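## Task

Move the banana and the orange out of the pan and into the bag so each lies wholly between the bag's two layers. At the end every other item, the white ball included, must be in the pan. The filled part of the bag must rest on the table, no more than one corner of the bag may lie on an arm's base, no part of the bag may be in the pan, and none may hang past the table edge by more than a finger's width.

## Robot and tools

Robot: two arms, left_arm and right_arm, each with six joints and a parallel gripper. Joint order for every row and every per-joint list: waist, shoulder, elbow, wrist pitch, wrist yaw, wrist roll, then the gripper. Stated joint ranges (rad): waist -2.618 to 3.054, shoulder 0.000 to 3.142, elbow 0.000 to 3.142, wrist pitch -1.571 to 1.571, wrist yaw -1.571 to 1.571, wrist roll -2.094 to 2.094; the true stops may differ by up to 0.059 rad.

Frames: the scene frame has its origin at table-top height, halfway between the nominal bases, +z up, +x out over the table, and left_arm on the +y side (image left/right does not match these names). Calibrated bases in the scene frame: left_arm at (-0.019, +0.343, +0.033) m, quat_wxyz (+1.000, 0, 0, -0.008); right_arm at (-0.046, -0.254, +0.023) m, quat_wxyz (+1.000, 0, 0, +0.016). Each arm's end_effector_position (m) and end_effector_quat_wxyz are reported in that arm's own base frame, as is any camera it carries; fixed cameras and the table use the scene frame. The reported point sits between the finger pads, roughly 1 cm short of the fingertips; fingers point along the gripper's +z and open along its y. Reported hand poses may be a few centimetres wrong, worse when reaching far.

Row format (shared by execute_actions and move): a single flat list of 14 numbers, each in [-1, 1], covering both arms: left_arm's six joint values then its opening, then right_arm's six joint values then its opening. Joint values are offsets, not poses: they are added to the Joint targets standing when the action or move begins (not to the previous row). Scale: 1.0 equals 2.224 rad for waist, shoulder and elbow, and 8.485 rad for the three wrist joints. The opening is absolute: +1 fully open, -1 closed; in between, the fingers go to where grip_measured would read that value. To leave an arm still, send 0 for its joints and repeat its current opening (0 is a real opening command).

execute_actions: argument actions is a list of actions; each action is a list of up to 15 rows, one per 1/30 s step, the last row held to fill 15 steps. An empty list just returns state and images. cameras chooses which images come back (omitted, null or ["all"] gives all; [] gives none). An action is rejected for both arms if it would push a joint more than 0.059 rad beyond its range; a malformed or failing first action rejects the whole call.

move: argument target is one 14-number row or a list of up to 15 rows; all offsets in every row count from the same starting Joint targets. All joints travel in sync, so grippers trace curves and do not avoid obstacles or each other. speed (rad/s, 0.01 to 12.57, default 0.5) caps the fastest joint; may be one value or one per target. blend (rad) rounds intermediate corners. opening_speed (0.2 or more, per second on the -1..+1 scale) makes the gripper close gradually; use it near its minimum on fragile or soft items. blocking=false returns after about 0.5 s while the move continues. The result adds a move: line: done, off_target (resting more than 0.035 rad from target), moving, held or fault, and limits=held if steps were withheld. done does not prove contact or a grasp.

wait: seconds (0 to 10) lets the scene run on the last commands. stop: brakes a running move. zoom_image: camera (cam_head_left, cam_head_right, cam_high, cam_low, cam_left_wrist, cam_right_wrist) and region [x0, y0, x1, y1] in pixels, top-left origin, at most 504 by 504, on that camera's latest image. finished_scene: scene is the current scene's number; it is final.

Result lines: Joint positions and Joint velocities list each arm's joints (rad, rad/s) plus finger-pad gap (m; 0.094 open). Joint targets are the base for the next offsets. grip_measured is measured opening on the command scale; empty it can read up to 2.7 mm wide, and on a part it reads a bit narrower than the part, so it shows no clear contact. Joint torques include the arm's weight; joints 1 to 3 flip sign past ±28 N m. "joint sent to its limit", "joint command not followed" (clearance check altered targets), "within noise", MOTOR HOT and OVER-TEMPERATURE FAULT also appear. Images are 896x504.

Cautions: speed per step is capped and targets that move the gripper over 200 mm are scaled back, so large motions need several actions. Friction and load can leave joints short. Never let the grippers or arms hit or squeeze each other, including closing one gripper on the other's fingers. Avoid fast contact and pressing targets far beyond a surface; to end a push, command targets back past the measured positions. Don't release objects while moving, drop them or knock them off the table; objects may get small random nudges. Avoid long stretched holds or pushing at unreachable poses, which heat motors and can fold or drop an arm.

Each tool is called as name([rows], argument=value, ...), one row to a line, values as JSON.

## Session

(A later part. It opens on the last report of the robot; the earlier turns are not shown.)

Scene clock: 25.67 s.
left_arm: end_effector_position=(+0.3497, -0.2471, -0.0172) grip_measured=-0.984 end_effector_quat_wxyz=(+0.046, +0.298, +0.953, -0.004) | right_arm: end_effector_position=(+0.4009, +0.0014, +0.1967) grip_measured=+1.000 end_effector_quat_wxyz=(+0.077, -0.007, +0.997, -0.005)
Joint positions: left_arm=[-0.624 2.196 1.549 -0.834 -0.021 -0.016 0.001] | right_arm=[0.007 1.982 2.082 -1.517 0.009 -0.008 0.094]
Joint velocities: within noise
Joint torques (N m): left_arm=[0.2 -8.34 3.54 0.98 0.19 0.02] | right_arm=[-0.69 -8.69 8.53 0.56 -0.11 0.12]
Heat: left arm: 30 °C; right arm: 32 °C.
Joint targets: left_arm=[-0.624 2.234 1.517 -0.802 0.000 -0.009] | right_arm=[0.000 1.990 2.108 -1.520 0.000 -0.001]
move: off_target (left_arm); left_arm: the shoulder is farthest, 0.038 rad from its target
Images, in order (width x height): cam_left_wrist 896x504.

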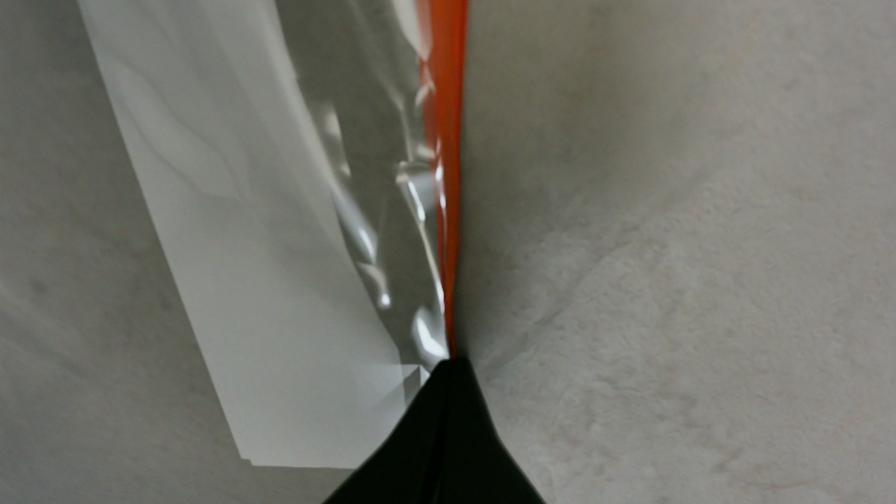

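move(target=[0,-0.0423,0.062,-0.0257,0,0,-1.0,0,0,0,0,0,0,1], speed=0.2, cameras=["cam_left_wrist","cam_low","cam_head_left","cam_right_wrist"])

zoom_image(camera="cam_low", region=[300, 250, 560, 400])

zoom_image(camera="cam_left_wrist", region=[300, 0, 700, 500])

Scene clock: 39.67 s.
left_arm: end_effector_position=(+0.3408, -0.2416, +0.0127) grip_measured=-0.984 end_effector_quat_wxyz=(+0.017, +0.299, +0.954, +0.003) | right_arm: end_effector_position=(+0.4009, +0.0015, +0.1967) grip_measured=+1.000 end_effector_quat_wxyz=(+0.077, -0.007, +0.997, -0.004)
Joint positions: left_arm=[-0.624 2.17 1.637 -1.007 -0.017 -0.016 0.001] | right_arm=[0.007 1.982 2.082 -1.517 0.009 -0.008 0.094]
Joint velocities: within noise
Joint torques (N m): left_arm=[0.23 -13.56 8.61 0.34 0.15 0.03] | right_arm=[-0.68 -8.69 8.51 0.56 -0.11 0.12]
Heat: left arm: 32 °C; right arm: 33 °C.
Joint targets: left_arm=[-0.624 2.139 1.655 -1.020 0.000 -0.009] | right_arm=[0.000 1.990 2.108 -1.520 0.000 -0.001]
move: done
Images, in order (width x height): cam_head_left 896x504, cam_low 896x504, cam_left_wrist 896x504, cam_right_wrist 896x504.

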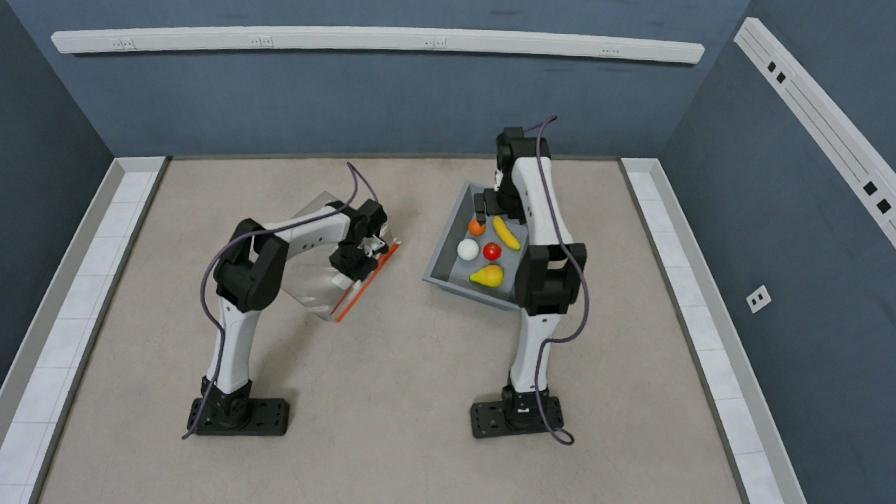

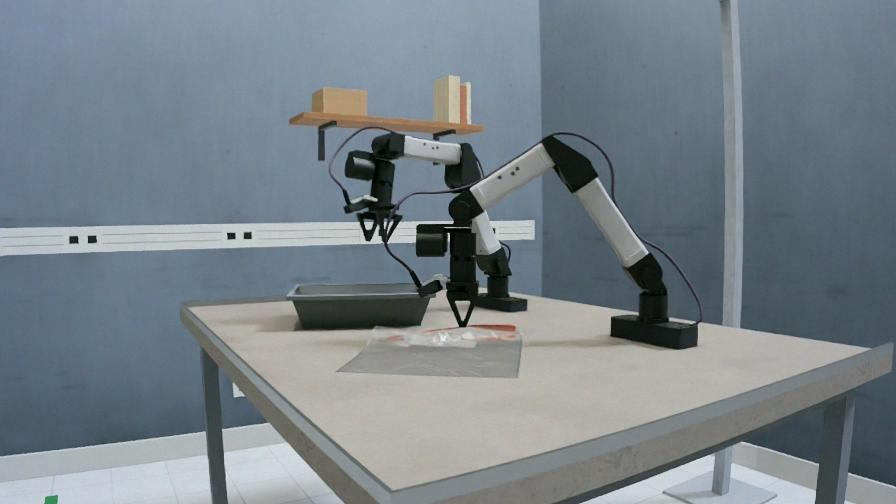

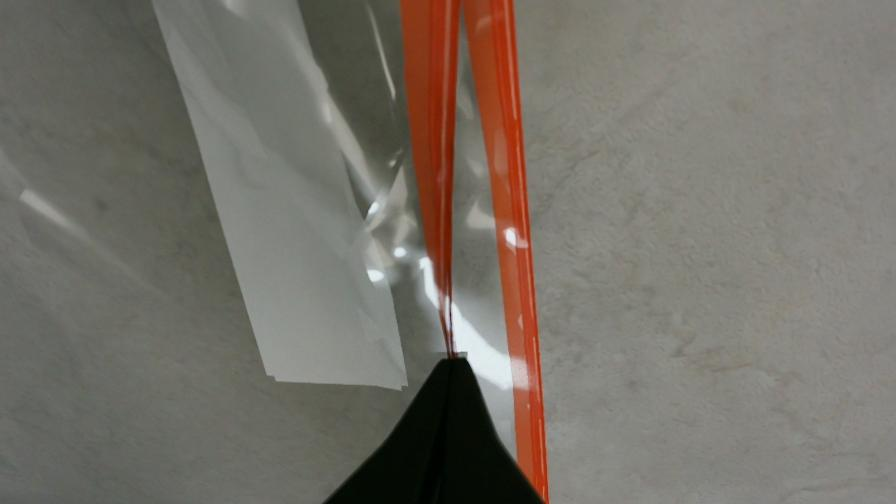

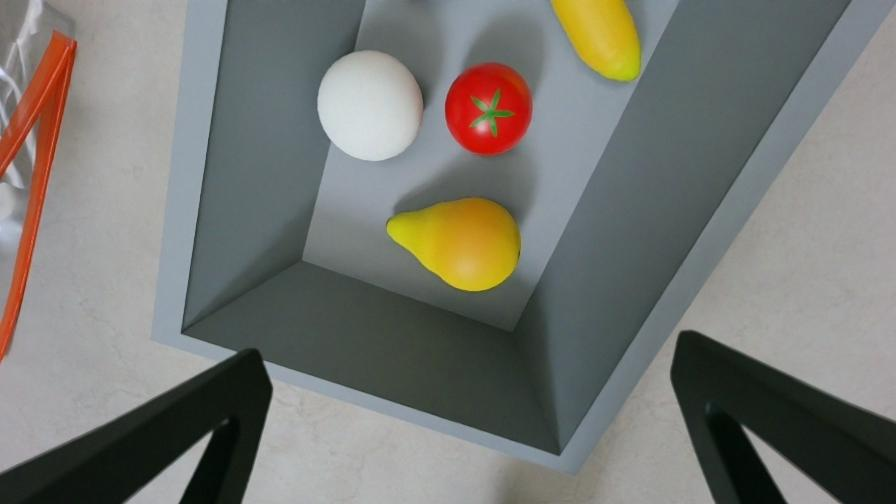

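Scaled by 1.938 from the camera's 896x504 image, which has a finer 1280x720 frame.

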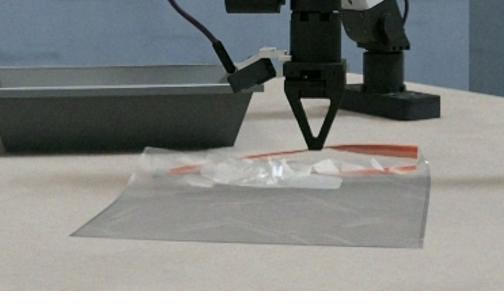

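Scaled by 1.008 from the camera's 896x504 image, which has a finer 1280x720 frame.

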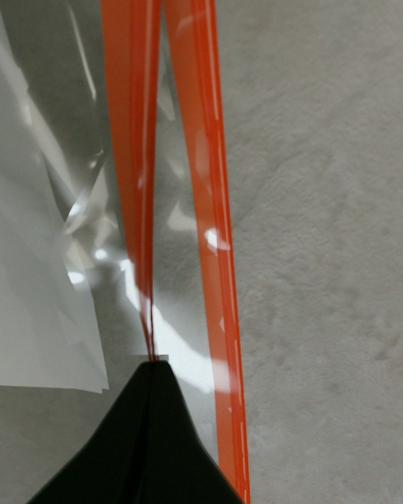

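move(target=[0,-0.1097,-0.0674,0.013,0,0,-1.0,0,0,0,0,0,0,1], speed=0.2)

zoom_image(camera="cam_low", region=[300, 250, 560, 400])

zoom_image(camera="cam_head_right", region=[260, 170, 460, 340])

Scene clock: 41.73 s.
left_arm: end_effector_position=(+0.3421, -0.2426, +0.0808) grip_measured=-0.984 end_effector_quat_wxyz=(+0.118, +0.296, +0.947, -0.030) | right_arm: end_effector_position=(+0.4009, +0.0015, +0.1967) grip_measured=+1.000 end_effector_quat_wxyz=(+0.077, -0.007, +0.997, -0.004)
Joint positions: left_arm=[-0.624 1.924 1.517 -0.92 -0.017 -0.016 0.001] | right_arm=[0.007 1.982 2.082 -1.517 0.009 -0.008 0.094]
Joint velocities: within noise
Joint torques (N m): left_arm=[0.17 -11.89 6.23 1.06 0.16 0.02] | right_arm=[-0.69 -8.69 8.5 0.56 -0.1 0.12]
Heat: left arm: 33 °C; right arm: 33 °C.
Joint targets: left_arm=[-0.624 1.895 1.505 -0.910 0.000 -0.009] | right_arm=[0.000 1.990 2.108 -1.520 0.000 -0.001]
move: done

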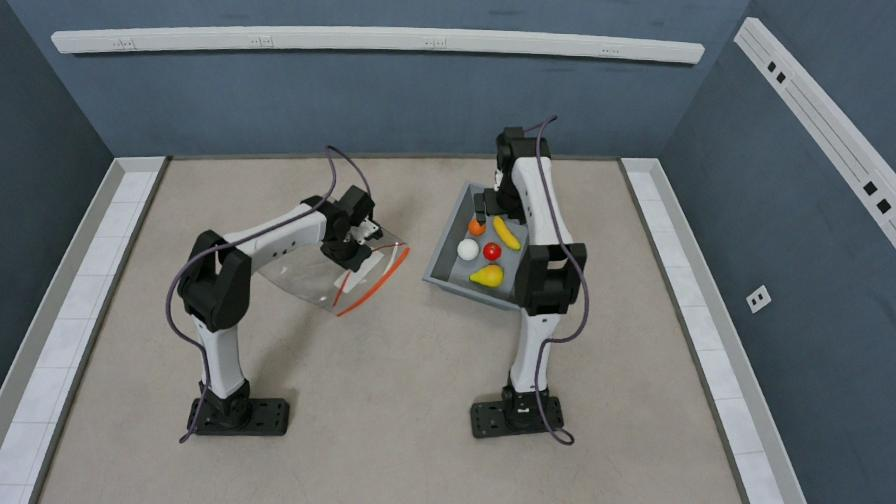

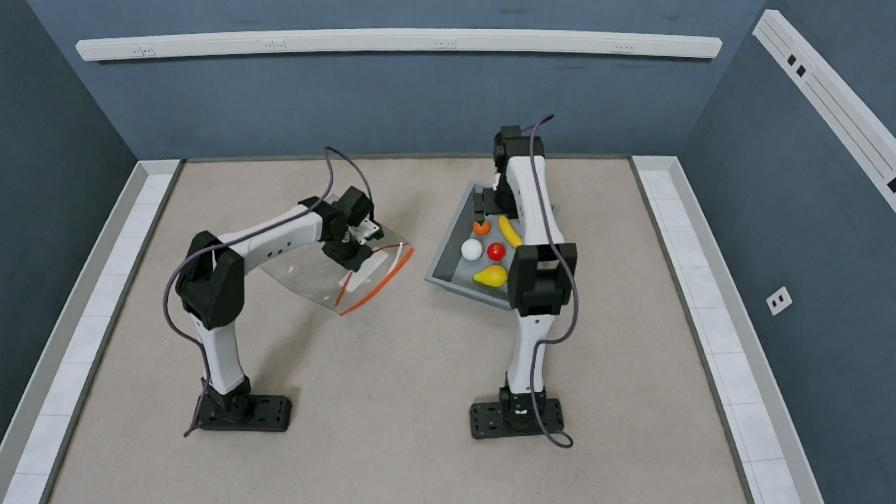

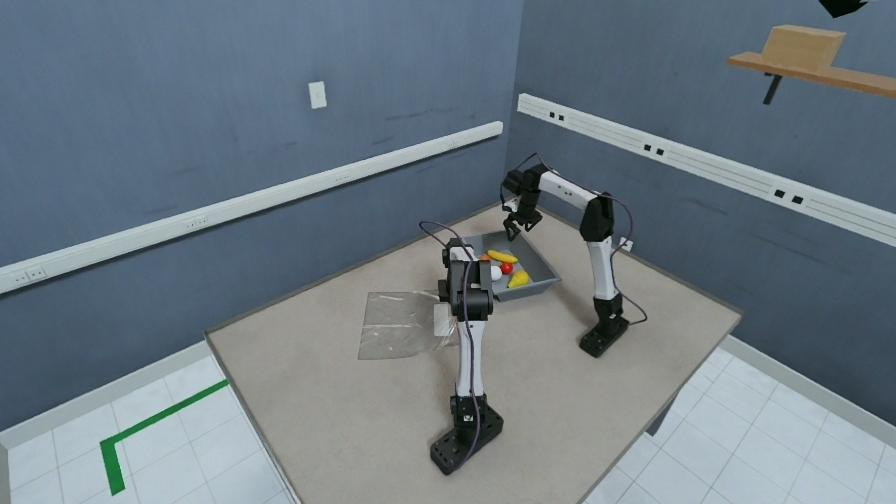

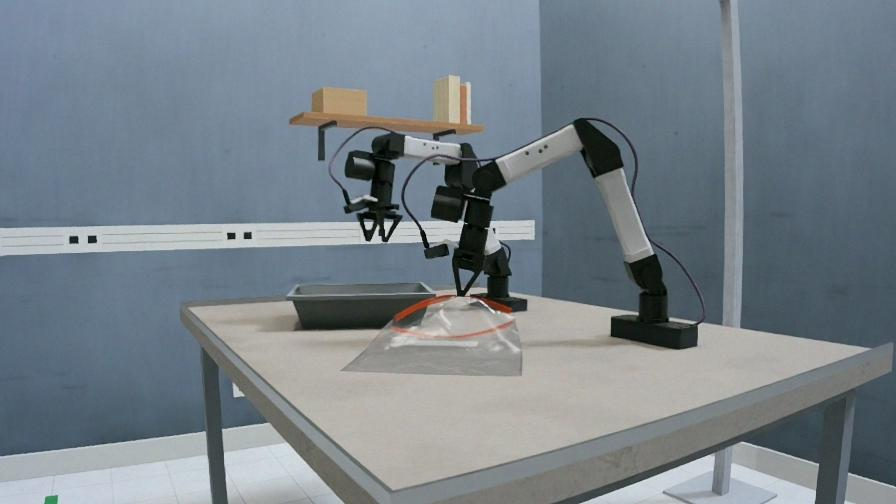

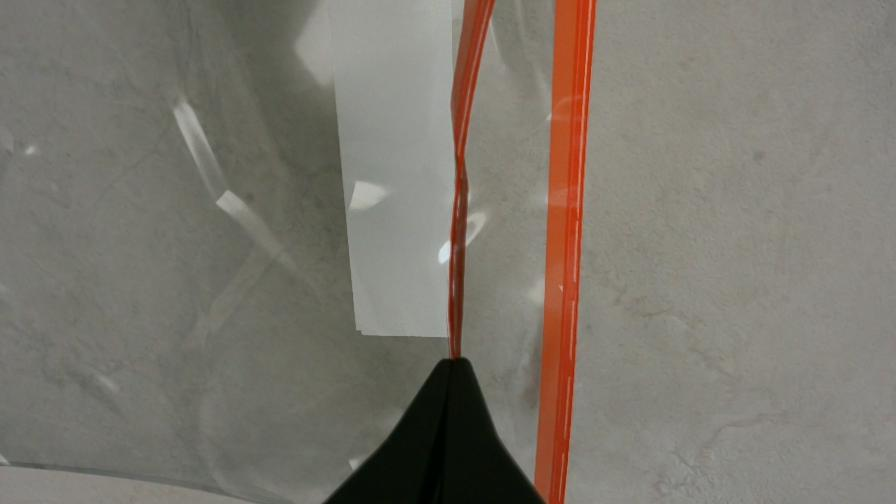

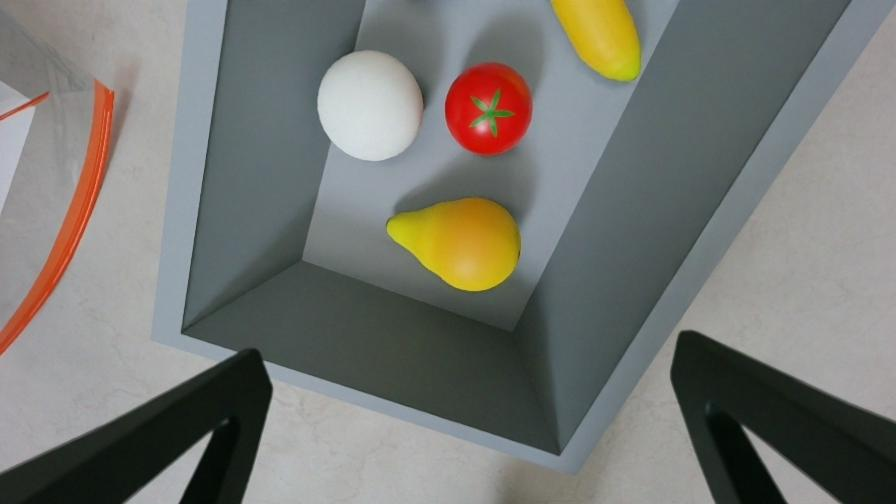

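Scaled by 1.938 from the camera's 896x504 image, which has a finer 1280x720 frame.

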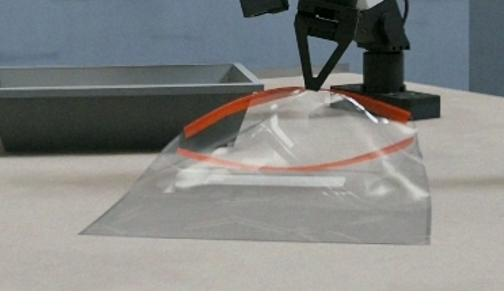

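Scaled by 2.520 from the camera's 896x504 image, which has a finer 1280x720 frame.

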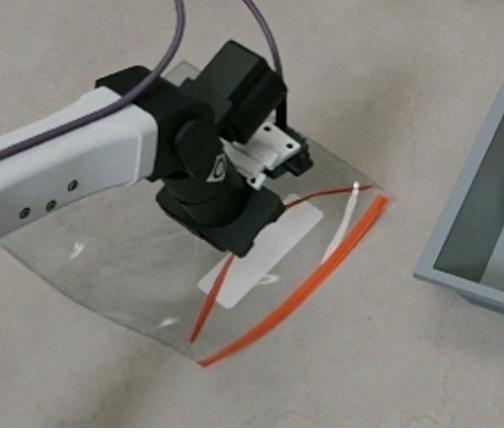

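move(target=[0,0,0,0,0,0,-1,-0.0225,-0.0193,-0.2154,0.087,0,0,1], speed=0.6, cameras=["cam_right_wrist","cam_high"])

Scene clock: 44.97 s.
left_arm: end_effector_position=(+0.3423, -0.2427, +0.0809) grip_measured=-0.984 end_effector_quat_wxyz=(+0.118, +0.296, +0.947, -0.031) | right_arm: end_effector_position=(+0.4760, -0.0225, +0.1031) grip_measured=+1.000 end_effector_quat_wxyz=(+0.209, +0.019, +0.978, -0.010)
Joint positions: left_arm=[-0.624 1.924 1.517 -0.92 -0.017 -0.016 0.001] | right_arm=[-0.044 1.982 1.63 -0.799 0.009 -0.008 0.094]
Joint velocities: within noise
Joint torques (N m): left_arm=[0.21 -11.84 6.2 1.07 0.14 0.03] | right_arm=[-0.57 -13.2 6.65 1.25 -0.1 0.12]
Heat: left arm: 33 °C; right arm: 34 °C.
Joint targets: left_arm=[-0.624 1.895 1.505 -0.910 0.000 -0.009] | right_arm=[-0.050 1.948 1.628 -0.782 0.000 -0.001]
move: done
Images, in order (width x height): cam_high 896x504, cam_right_wrist 896x504.

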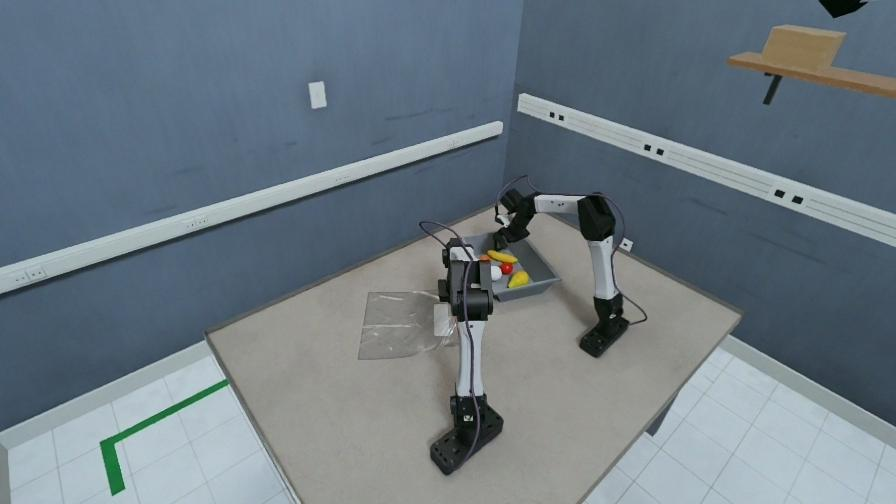

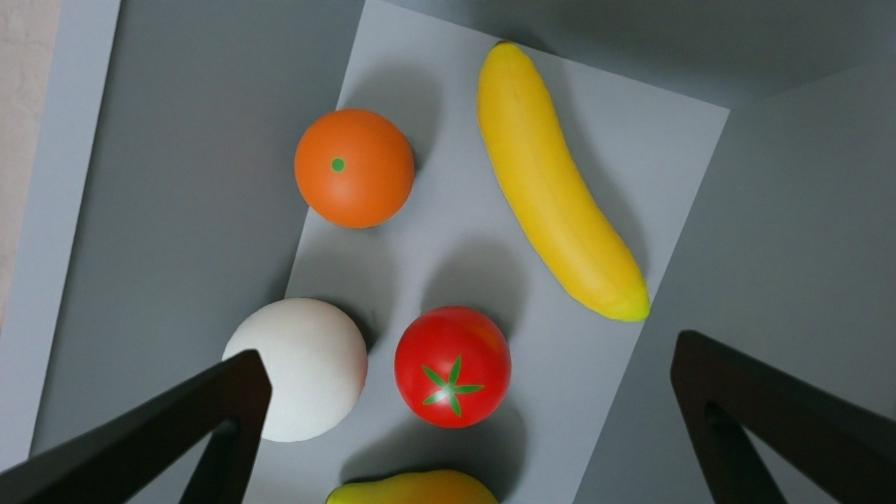

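move(target=[0,0,0,0,0,0,-1,0.0378,0.2077,0.237,-0.0292,0,0.0437,0.87], speed=0.5, cameras=["cam_right_wrist","cam_high","cam_head_right"])

Scene clock: 49.13 s.
left_arm: end_effector_position=(+0.3423, -0.2427, +0.0809) grip_measured=-0.984 end_effector_quat_wxyz=(+0.118, +0.296, +0.947, -0.031) | right_arm: end_effector_position=(+0.5327, +0.0144, +0.0476) grip_measured=+0.871 end_effector_quat_wxyz=(+0.134, +0.164, +0.977, +0.023)
Joint positions: left_arm=[-0.624 1.924 1.517 -0.92 -0.017 -0.016 0.001] | right_arm=[0.029 2.398 2.128 -1.027 0.008 0.362 0.088]
Joint velocities: within noise
Joint torques (N m): left_arm=[0.18 -11.88 6.23 1.08 0.15 0.02] | right_arm=[0.46 -12.05 9.24 0.71 -0.07 0.15]
Heat: left arm: 33 °C; right arm: 35 °C.
Joint targets: left_arm=[-0.624 1.895 1.505 -0.910 0.000 -0.009] | right_arm=[0.034 2.409 2.156 -1.030 0.000 0.370]
move: done
Images, in order (width x height): cam_head_right 896x504, cam_high 896x504, cam_right_wrist 896x504.

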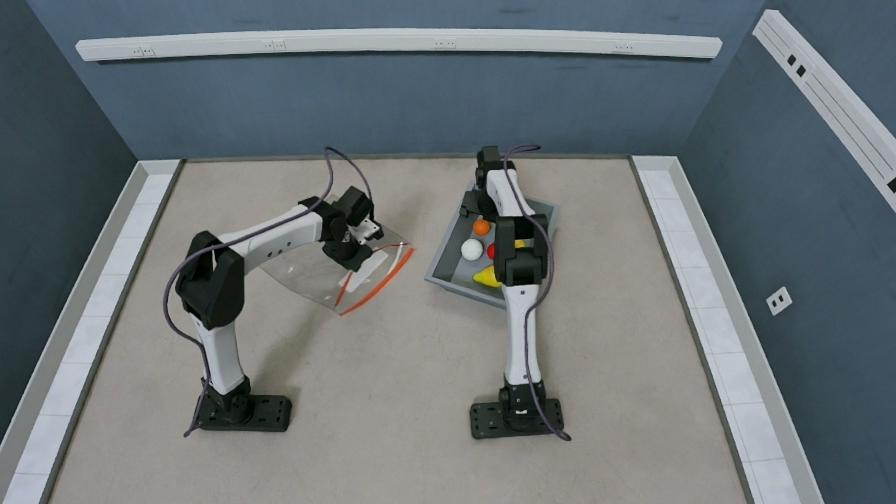

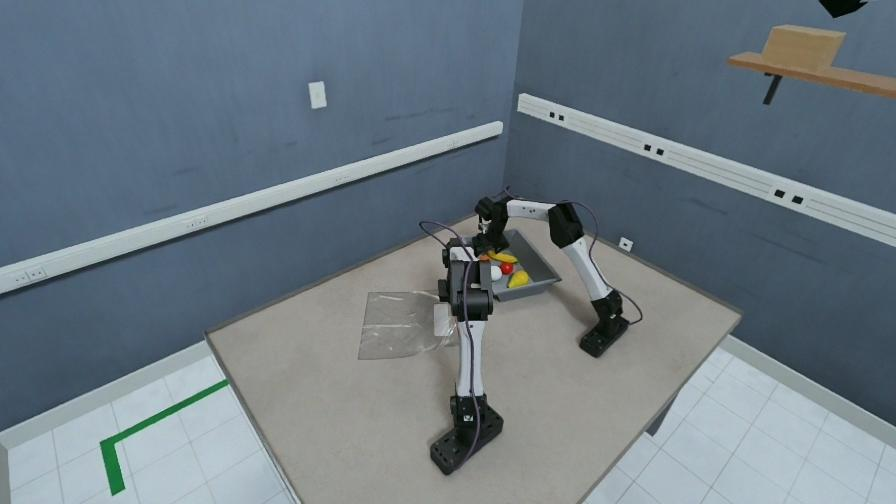

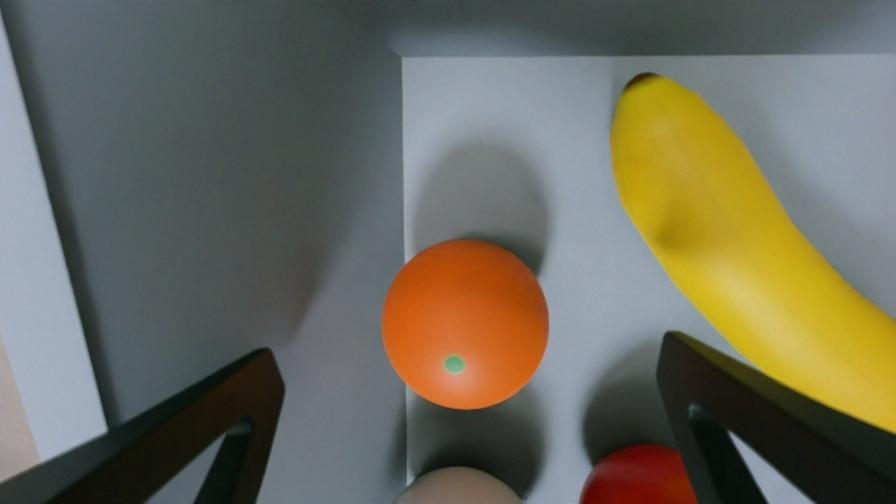

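move([
  [0,0,0,0,0,0,-1,0,0,0,0,0,0,0.32],
  [0,0,0,0,0,0,-1,0.0036,0.0027,-0.0544,0.0112,0,0,0.32],
], speed=0.2, opening_speed=1.0, cameras=["cam_right_wrist"])

Scene clock: 51.93 s.
left_arm: end_effector_position=(+0.3423, -0.2427, +0.0809) grip_measured=-0.984 end_effector_quat_wxyz=(+0.119, +0.296, +0.947, -0.031) | right_arm: end_effector_position=(+0.5276, +0.0158, +0.0227) grip_measured=+0.321 end_effector_quat_wxyz=(+0.127, +0.164, +0.978, +0.021)
Joint positions: left_arm=[-0.624 1.924 1.517 -0.919 -0.017 -0.016 0.001] | right_arm=[0.033 2.401 2.037 -0.949 0.008 0.363 0.062]
Joint velocities: within noise
Joint torques (N m): left_arm=[0.18 -11.88 6.24 1.07 0.15 0.03] | right_arm=[0.94 -11.73 6.26 0.93 -0.08 0.11]
Heat: left arm: 34 °C; right arm: 36 °C.
Joint targets: left_arm=[-0.624 1.895 1.505 -0.910 0.000 -0.009] | right_arm=[0.042 2.415 2.035 -0.934 0.000 0.370]
move: done
Images, in order (width x height): cam_right_wrist 896x504.

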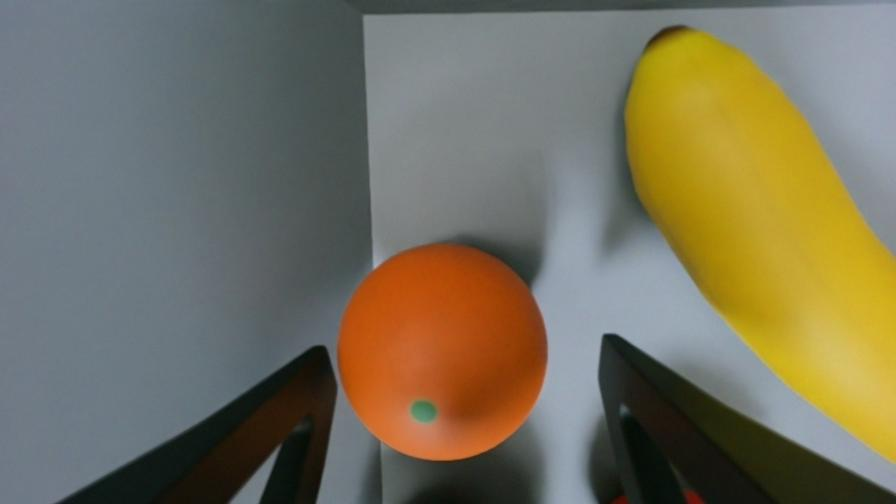

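move([
  [0,0,0,0,0,0,-1,0,0,0,0,0,0,0.32],
  [0,0,0,0,0,0,-1,0,0,0,0,0,0,0.13],
  [0,0,0,0,0,0,-1,0.001,0,-0.0195,0.0028,0,0,0.13],
  [0,0,0,0,0,0,-1,0.001,0,-0.0195,0.0028,0,0,-0.2],
], speed=0.1, opening_speed=0.5, cameras=["cam_right_wrist"])

Scene clock: 55.63 s.
left_arm: end_effector_position=(+0.3423, -0.2427, +0.0809) grip_measured=-0.984 end_effector_quat_wxyz=(+0.119, +0.296, +0.947, -0.031) | right_arm: end_effector_position=(+0.5216, +0.0180, +0.0109) grip_measured=-0.194 end_effector_quat_wxyz=(+0.118, +0.161, +0.980, +0.020)
Joint positions: left_arm=[-0.624 1.924 1.517 -0.919 -0.017 -0.016 0.001] | right_arm=[0.037 2.401 1.995 -0.925 0.008 0.363 0.038]
Joint velocities: within noise
Joint torques (N m): left_arm=[0.21 -11.9 6.24 1.07 0.15 0.02] | right_arm=[0.7 -11.67 6.16 0.88 -0.08 0.12]
Heat: left arm: 34 °C; right arm: 37 °C.
Joint targets: left_arm=[-0.624 1.895 1.505 -0.910 -0.001 -0.009] | right_arm=[0.044 2.415 1.991 -0.911 0.000 0.370]
move: done
Images, in order (width x height): cam_right_wrist 896x504.

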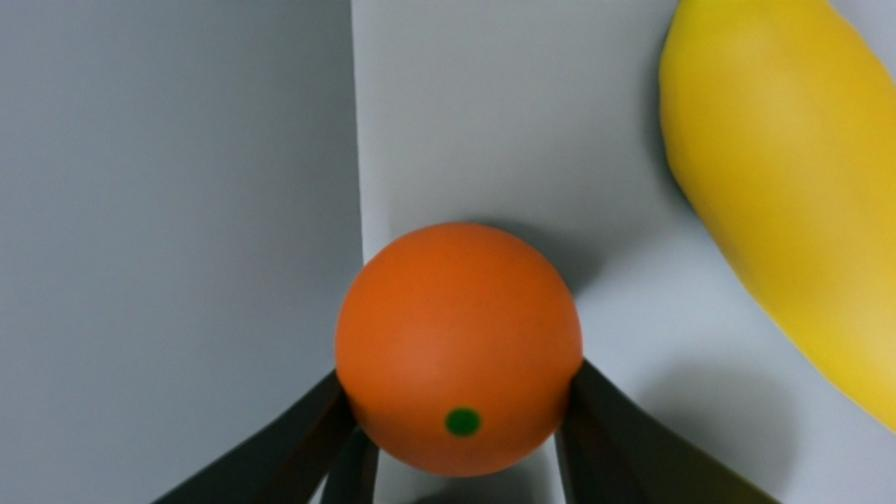

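execute_actions(actions=[])

Scene clock: 56.57 s.
left_arm: end_effector_position=(+0.3423, -0.2427, +0.0809) grip_measured=-0.984 end_effector_quat_wxyz=(+0.119, +0.296, +0.947, -0.031) | right_arm: end_effector_position=(+0.5216, +0.0180, +0.0109) grip_measured=-0.195 end_effector_quat_wxyz=(+0.118, +0.162, +0.980, +0.020)
Joint positions: left_arm=[-0.624 1.924 1.517 -0.919 -0.017 -0.016 0.001] | right_arm=[0.037 2.401 1.995 -0.925 0.008 0.363 0.038]
Joint velocities: left_arm=[within noise] | right_arm=[-0.012 0.012 0.012 0.037 0.007 -0.022 0.009]
Joint torques (N m): left_arm=[0.2 -11.89 6.23 1.07 0.16 0.03] | right_arm=[0.75 -11.63 6.15 0.87 -0.08 0.12]
Heat: left arm: 34 °C; right arm: 38 °C.
Joint targets: left_arm=[-0.624 1.895 1.505 -0.910 -0.001 -0.009] | right_arm=[0.044 2.415 1.991 -0.911 0.000 0.370]
Tool commands: left_gripper/opening=-1.0 right_gripper/opening=-0.2

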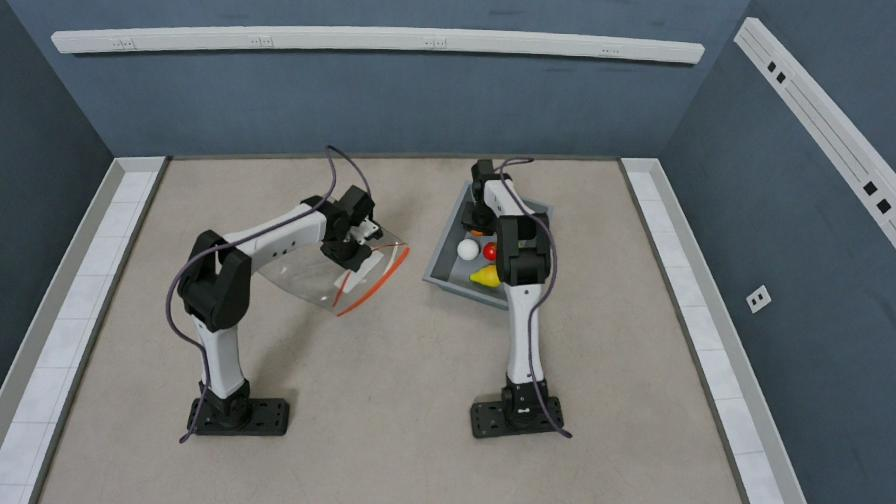

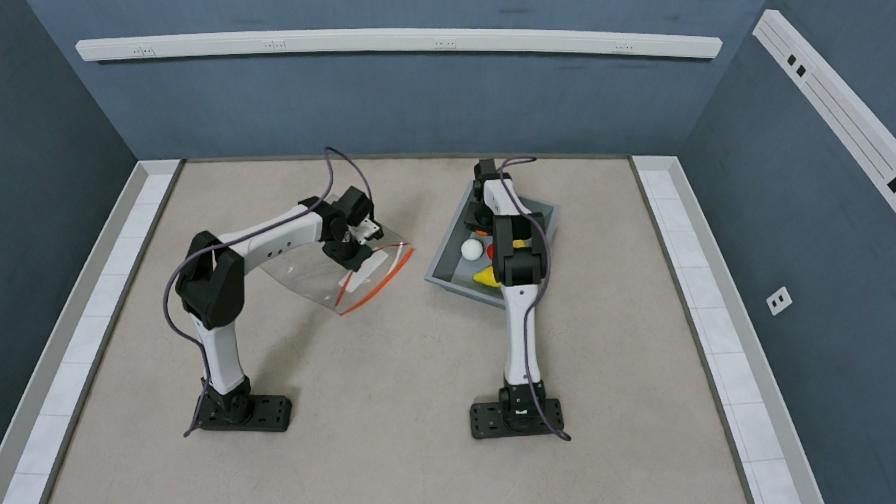

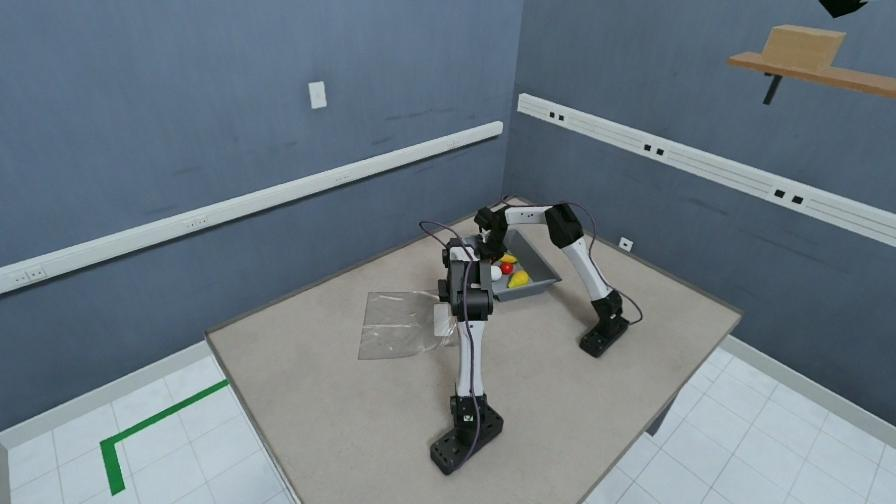

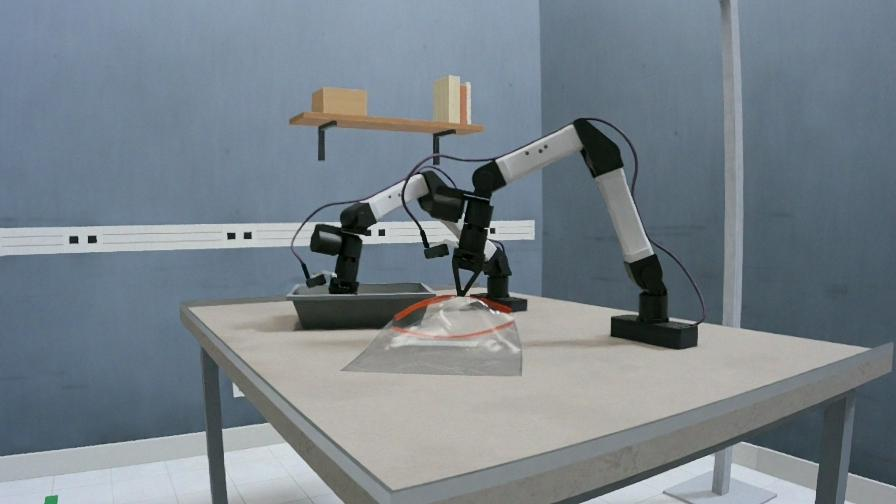

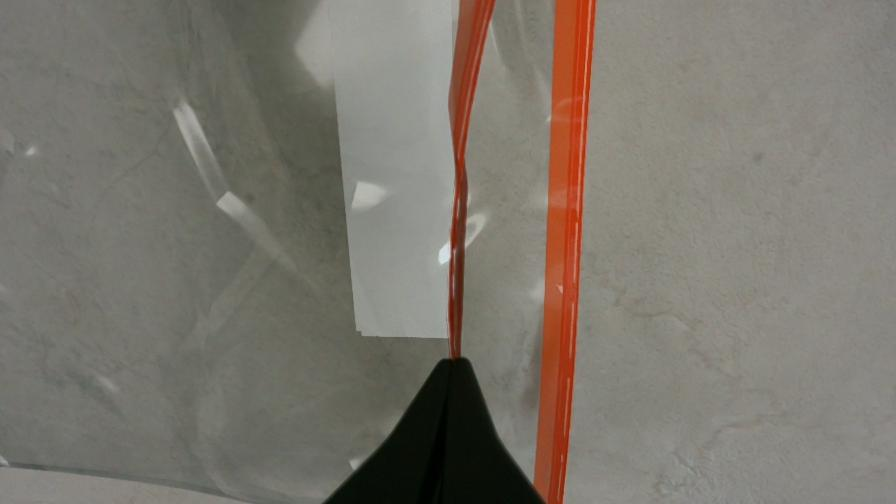

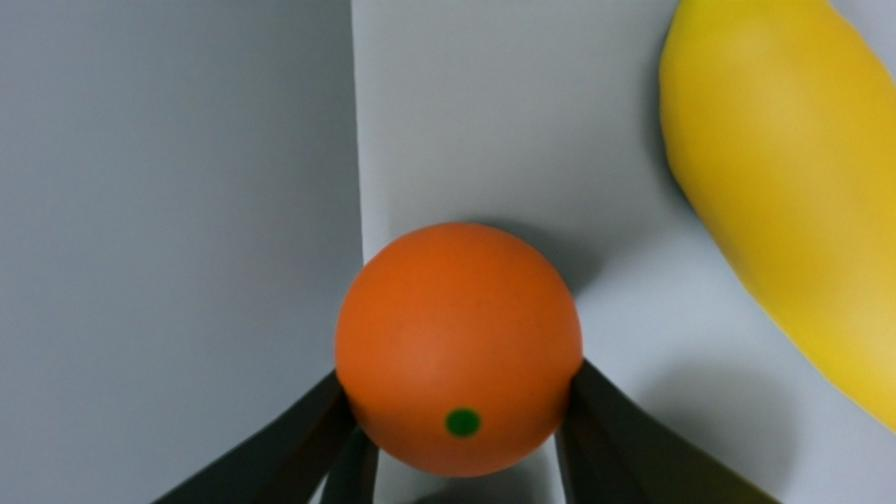

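move([
  [0,0,0,0,0,0,-1.0, 0,-0.0009,0.1277,-0.0355,0,0,-0.3],
  [0,0,0,0,0,0,-1.0, 0.0,-0.4517,-0.4182,0.0543,0,-0.0218,-0.3],
], speed=[0.3,0.7], blend=0.05, opening_speed=0.2, cameras=["cam_right_wrist","cam_high"])

Scene clock: 61.57 s.
left_arm: end_effector_position=(+0.3423, -0.2427, +0.0809) grip_measured=-0.984 end_effector_quat_wxyz=(+0.119, +0.296, +0.947, -0.031) | right_arm: end_effector_position=(+0.3982, +0.0134, +0.1577) grip_measured=-0.236 end_effector_quat_wxyz=(+0.353, +0.074, +0.932, +0.037)
Joint positions: left_arm=[-0.624 1.924 1.517 -0.919 -0.017 -0.016 0.001] | right_arm=[0.037 1.439 1.065 -0.471 0.008 0.193 0.036]
Joint velocities: within noise
Joint torques (N m): left_arm=[0.17 -11.86 6.22 1.07 0.16 0.02] | right_arm=[0.73 -8.36 6.87 1.73 -0.09 -0.04]
Heat: left arm: 34 °C; right arm: 39 °C.
Joint targets: left_arm=[-0.624 1.895 1.505 -0.910 -0.001 -0.009] | right_arm=[0.044 1.411 1.061 -0.450 0.000 0.185]
move: done
Images, in order (width x height): cam_high 896x504, cam_right_wrist 896x504.

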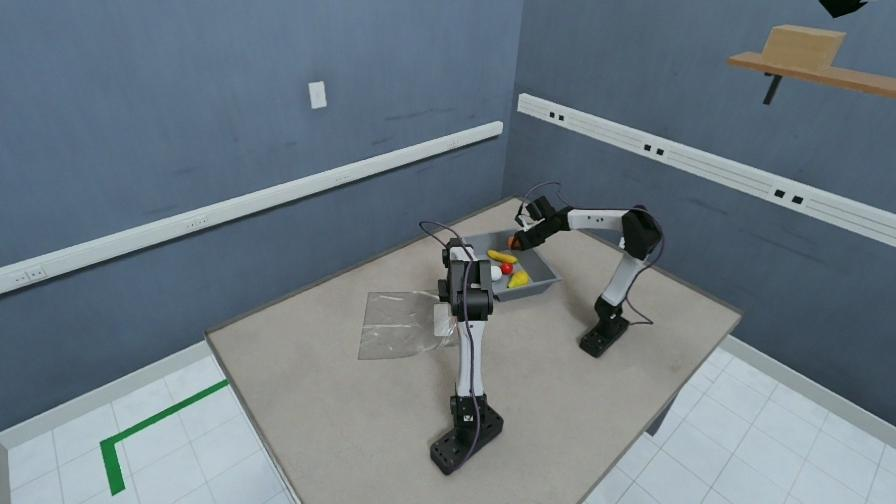

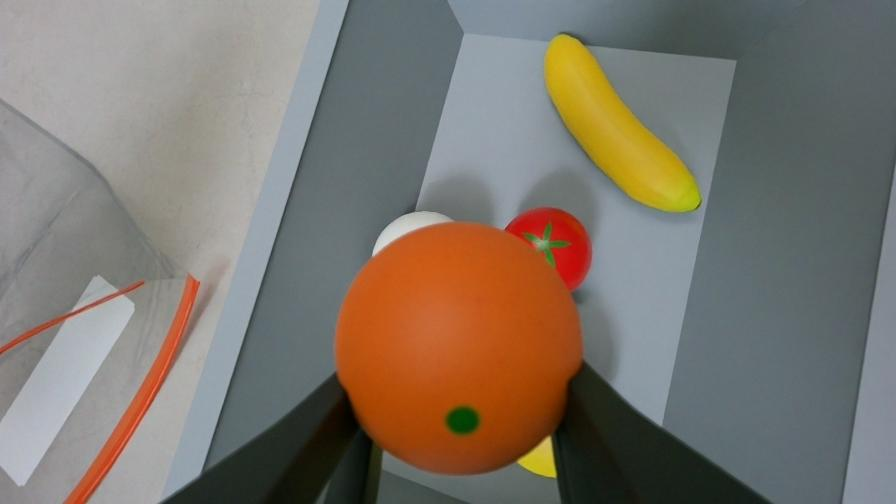

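move([
  [0,0,0,0,0,0,-1.0, 0.2271,0.0661,-0.0126,0.0206,-0.0212,-0.0218,-0.3],
], speed=0.5, cameras=["cam_right_wrist","cam_high","cam_left_wrist","cam_low"])

Scene clock: 63.97 s.
left_arm: end_effector_position=(+0.3423, -0.2428, +0.0809) grip_measured=-0.984 end_effector_quat_wxyz=(+0.118, +0.296, +0.947, -0.031) | right_arm: end_effector_position=(+0.3476, +0.2461, +0.1329) grip_measured=-0.236 end_effector_quat_wxyz=(+0.334, -0.277, +0.883, +0.177)
Joint positions: left_arm=[-0.624 1.924 1.517 -0.919 -0.016 -0.016 0.001] | right_arm=[0.548 1.549 1.035 -0.297 -0.17 0.008 0.036]
Joint velocities: within noise
Joint torques (N m): left_arm=[0.18 -11.9 6.2 1.07 0.15 0.01] | right_arm=[0.32 -6.01 6.91 1.69 -0.21 -0.05]
Heat: left arm: 35 °C; right arm: 39 °C.
Joint targets: left_arm=[-0.624 1.895 1.505 -0.910 0.000 -0.009] | right_arm=[0.549 1.558 1.033 -0.275 -0.180 0.000]
move: done
Images, in order (width x height): cam_high 896x504, cam_low 896x504, cam_left_wrist 896x504, cam_right_wrist 896x504.

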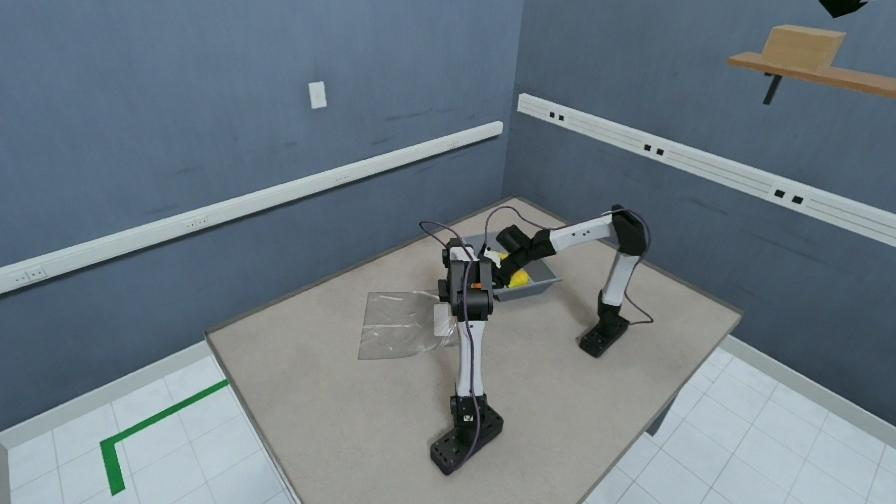

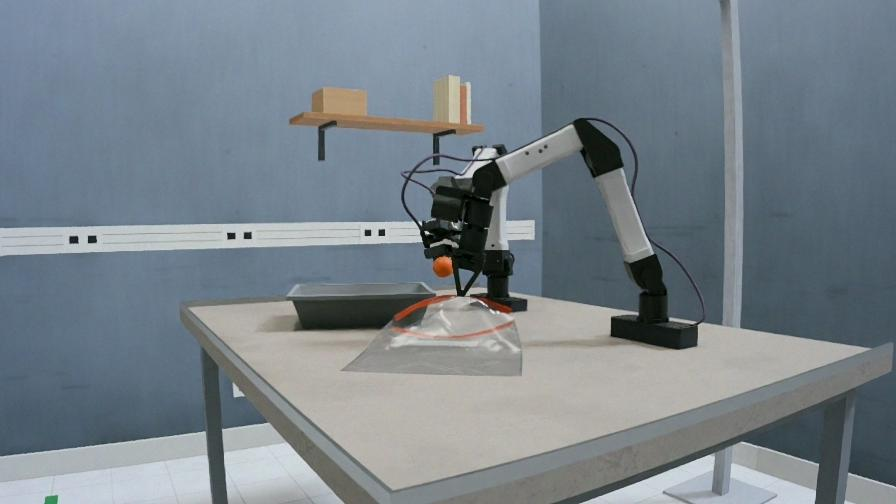

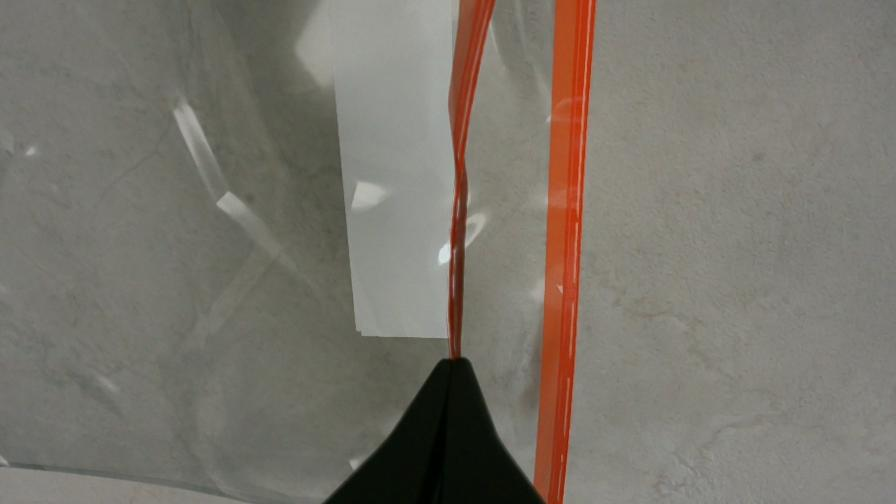

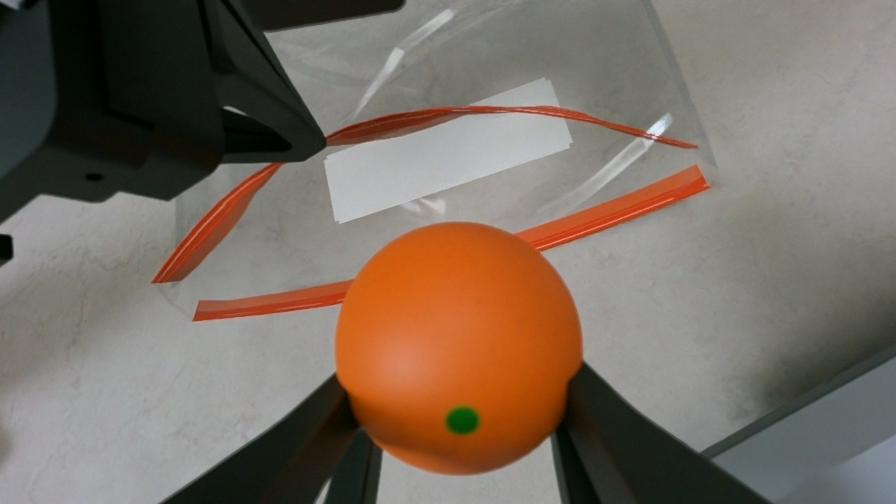

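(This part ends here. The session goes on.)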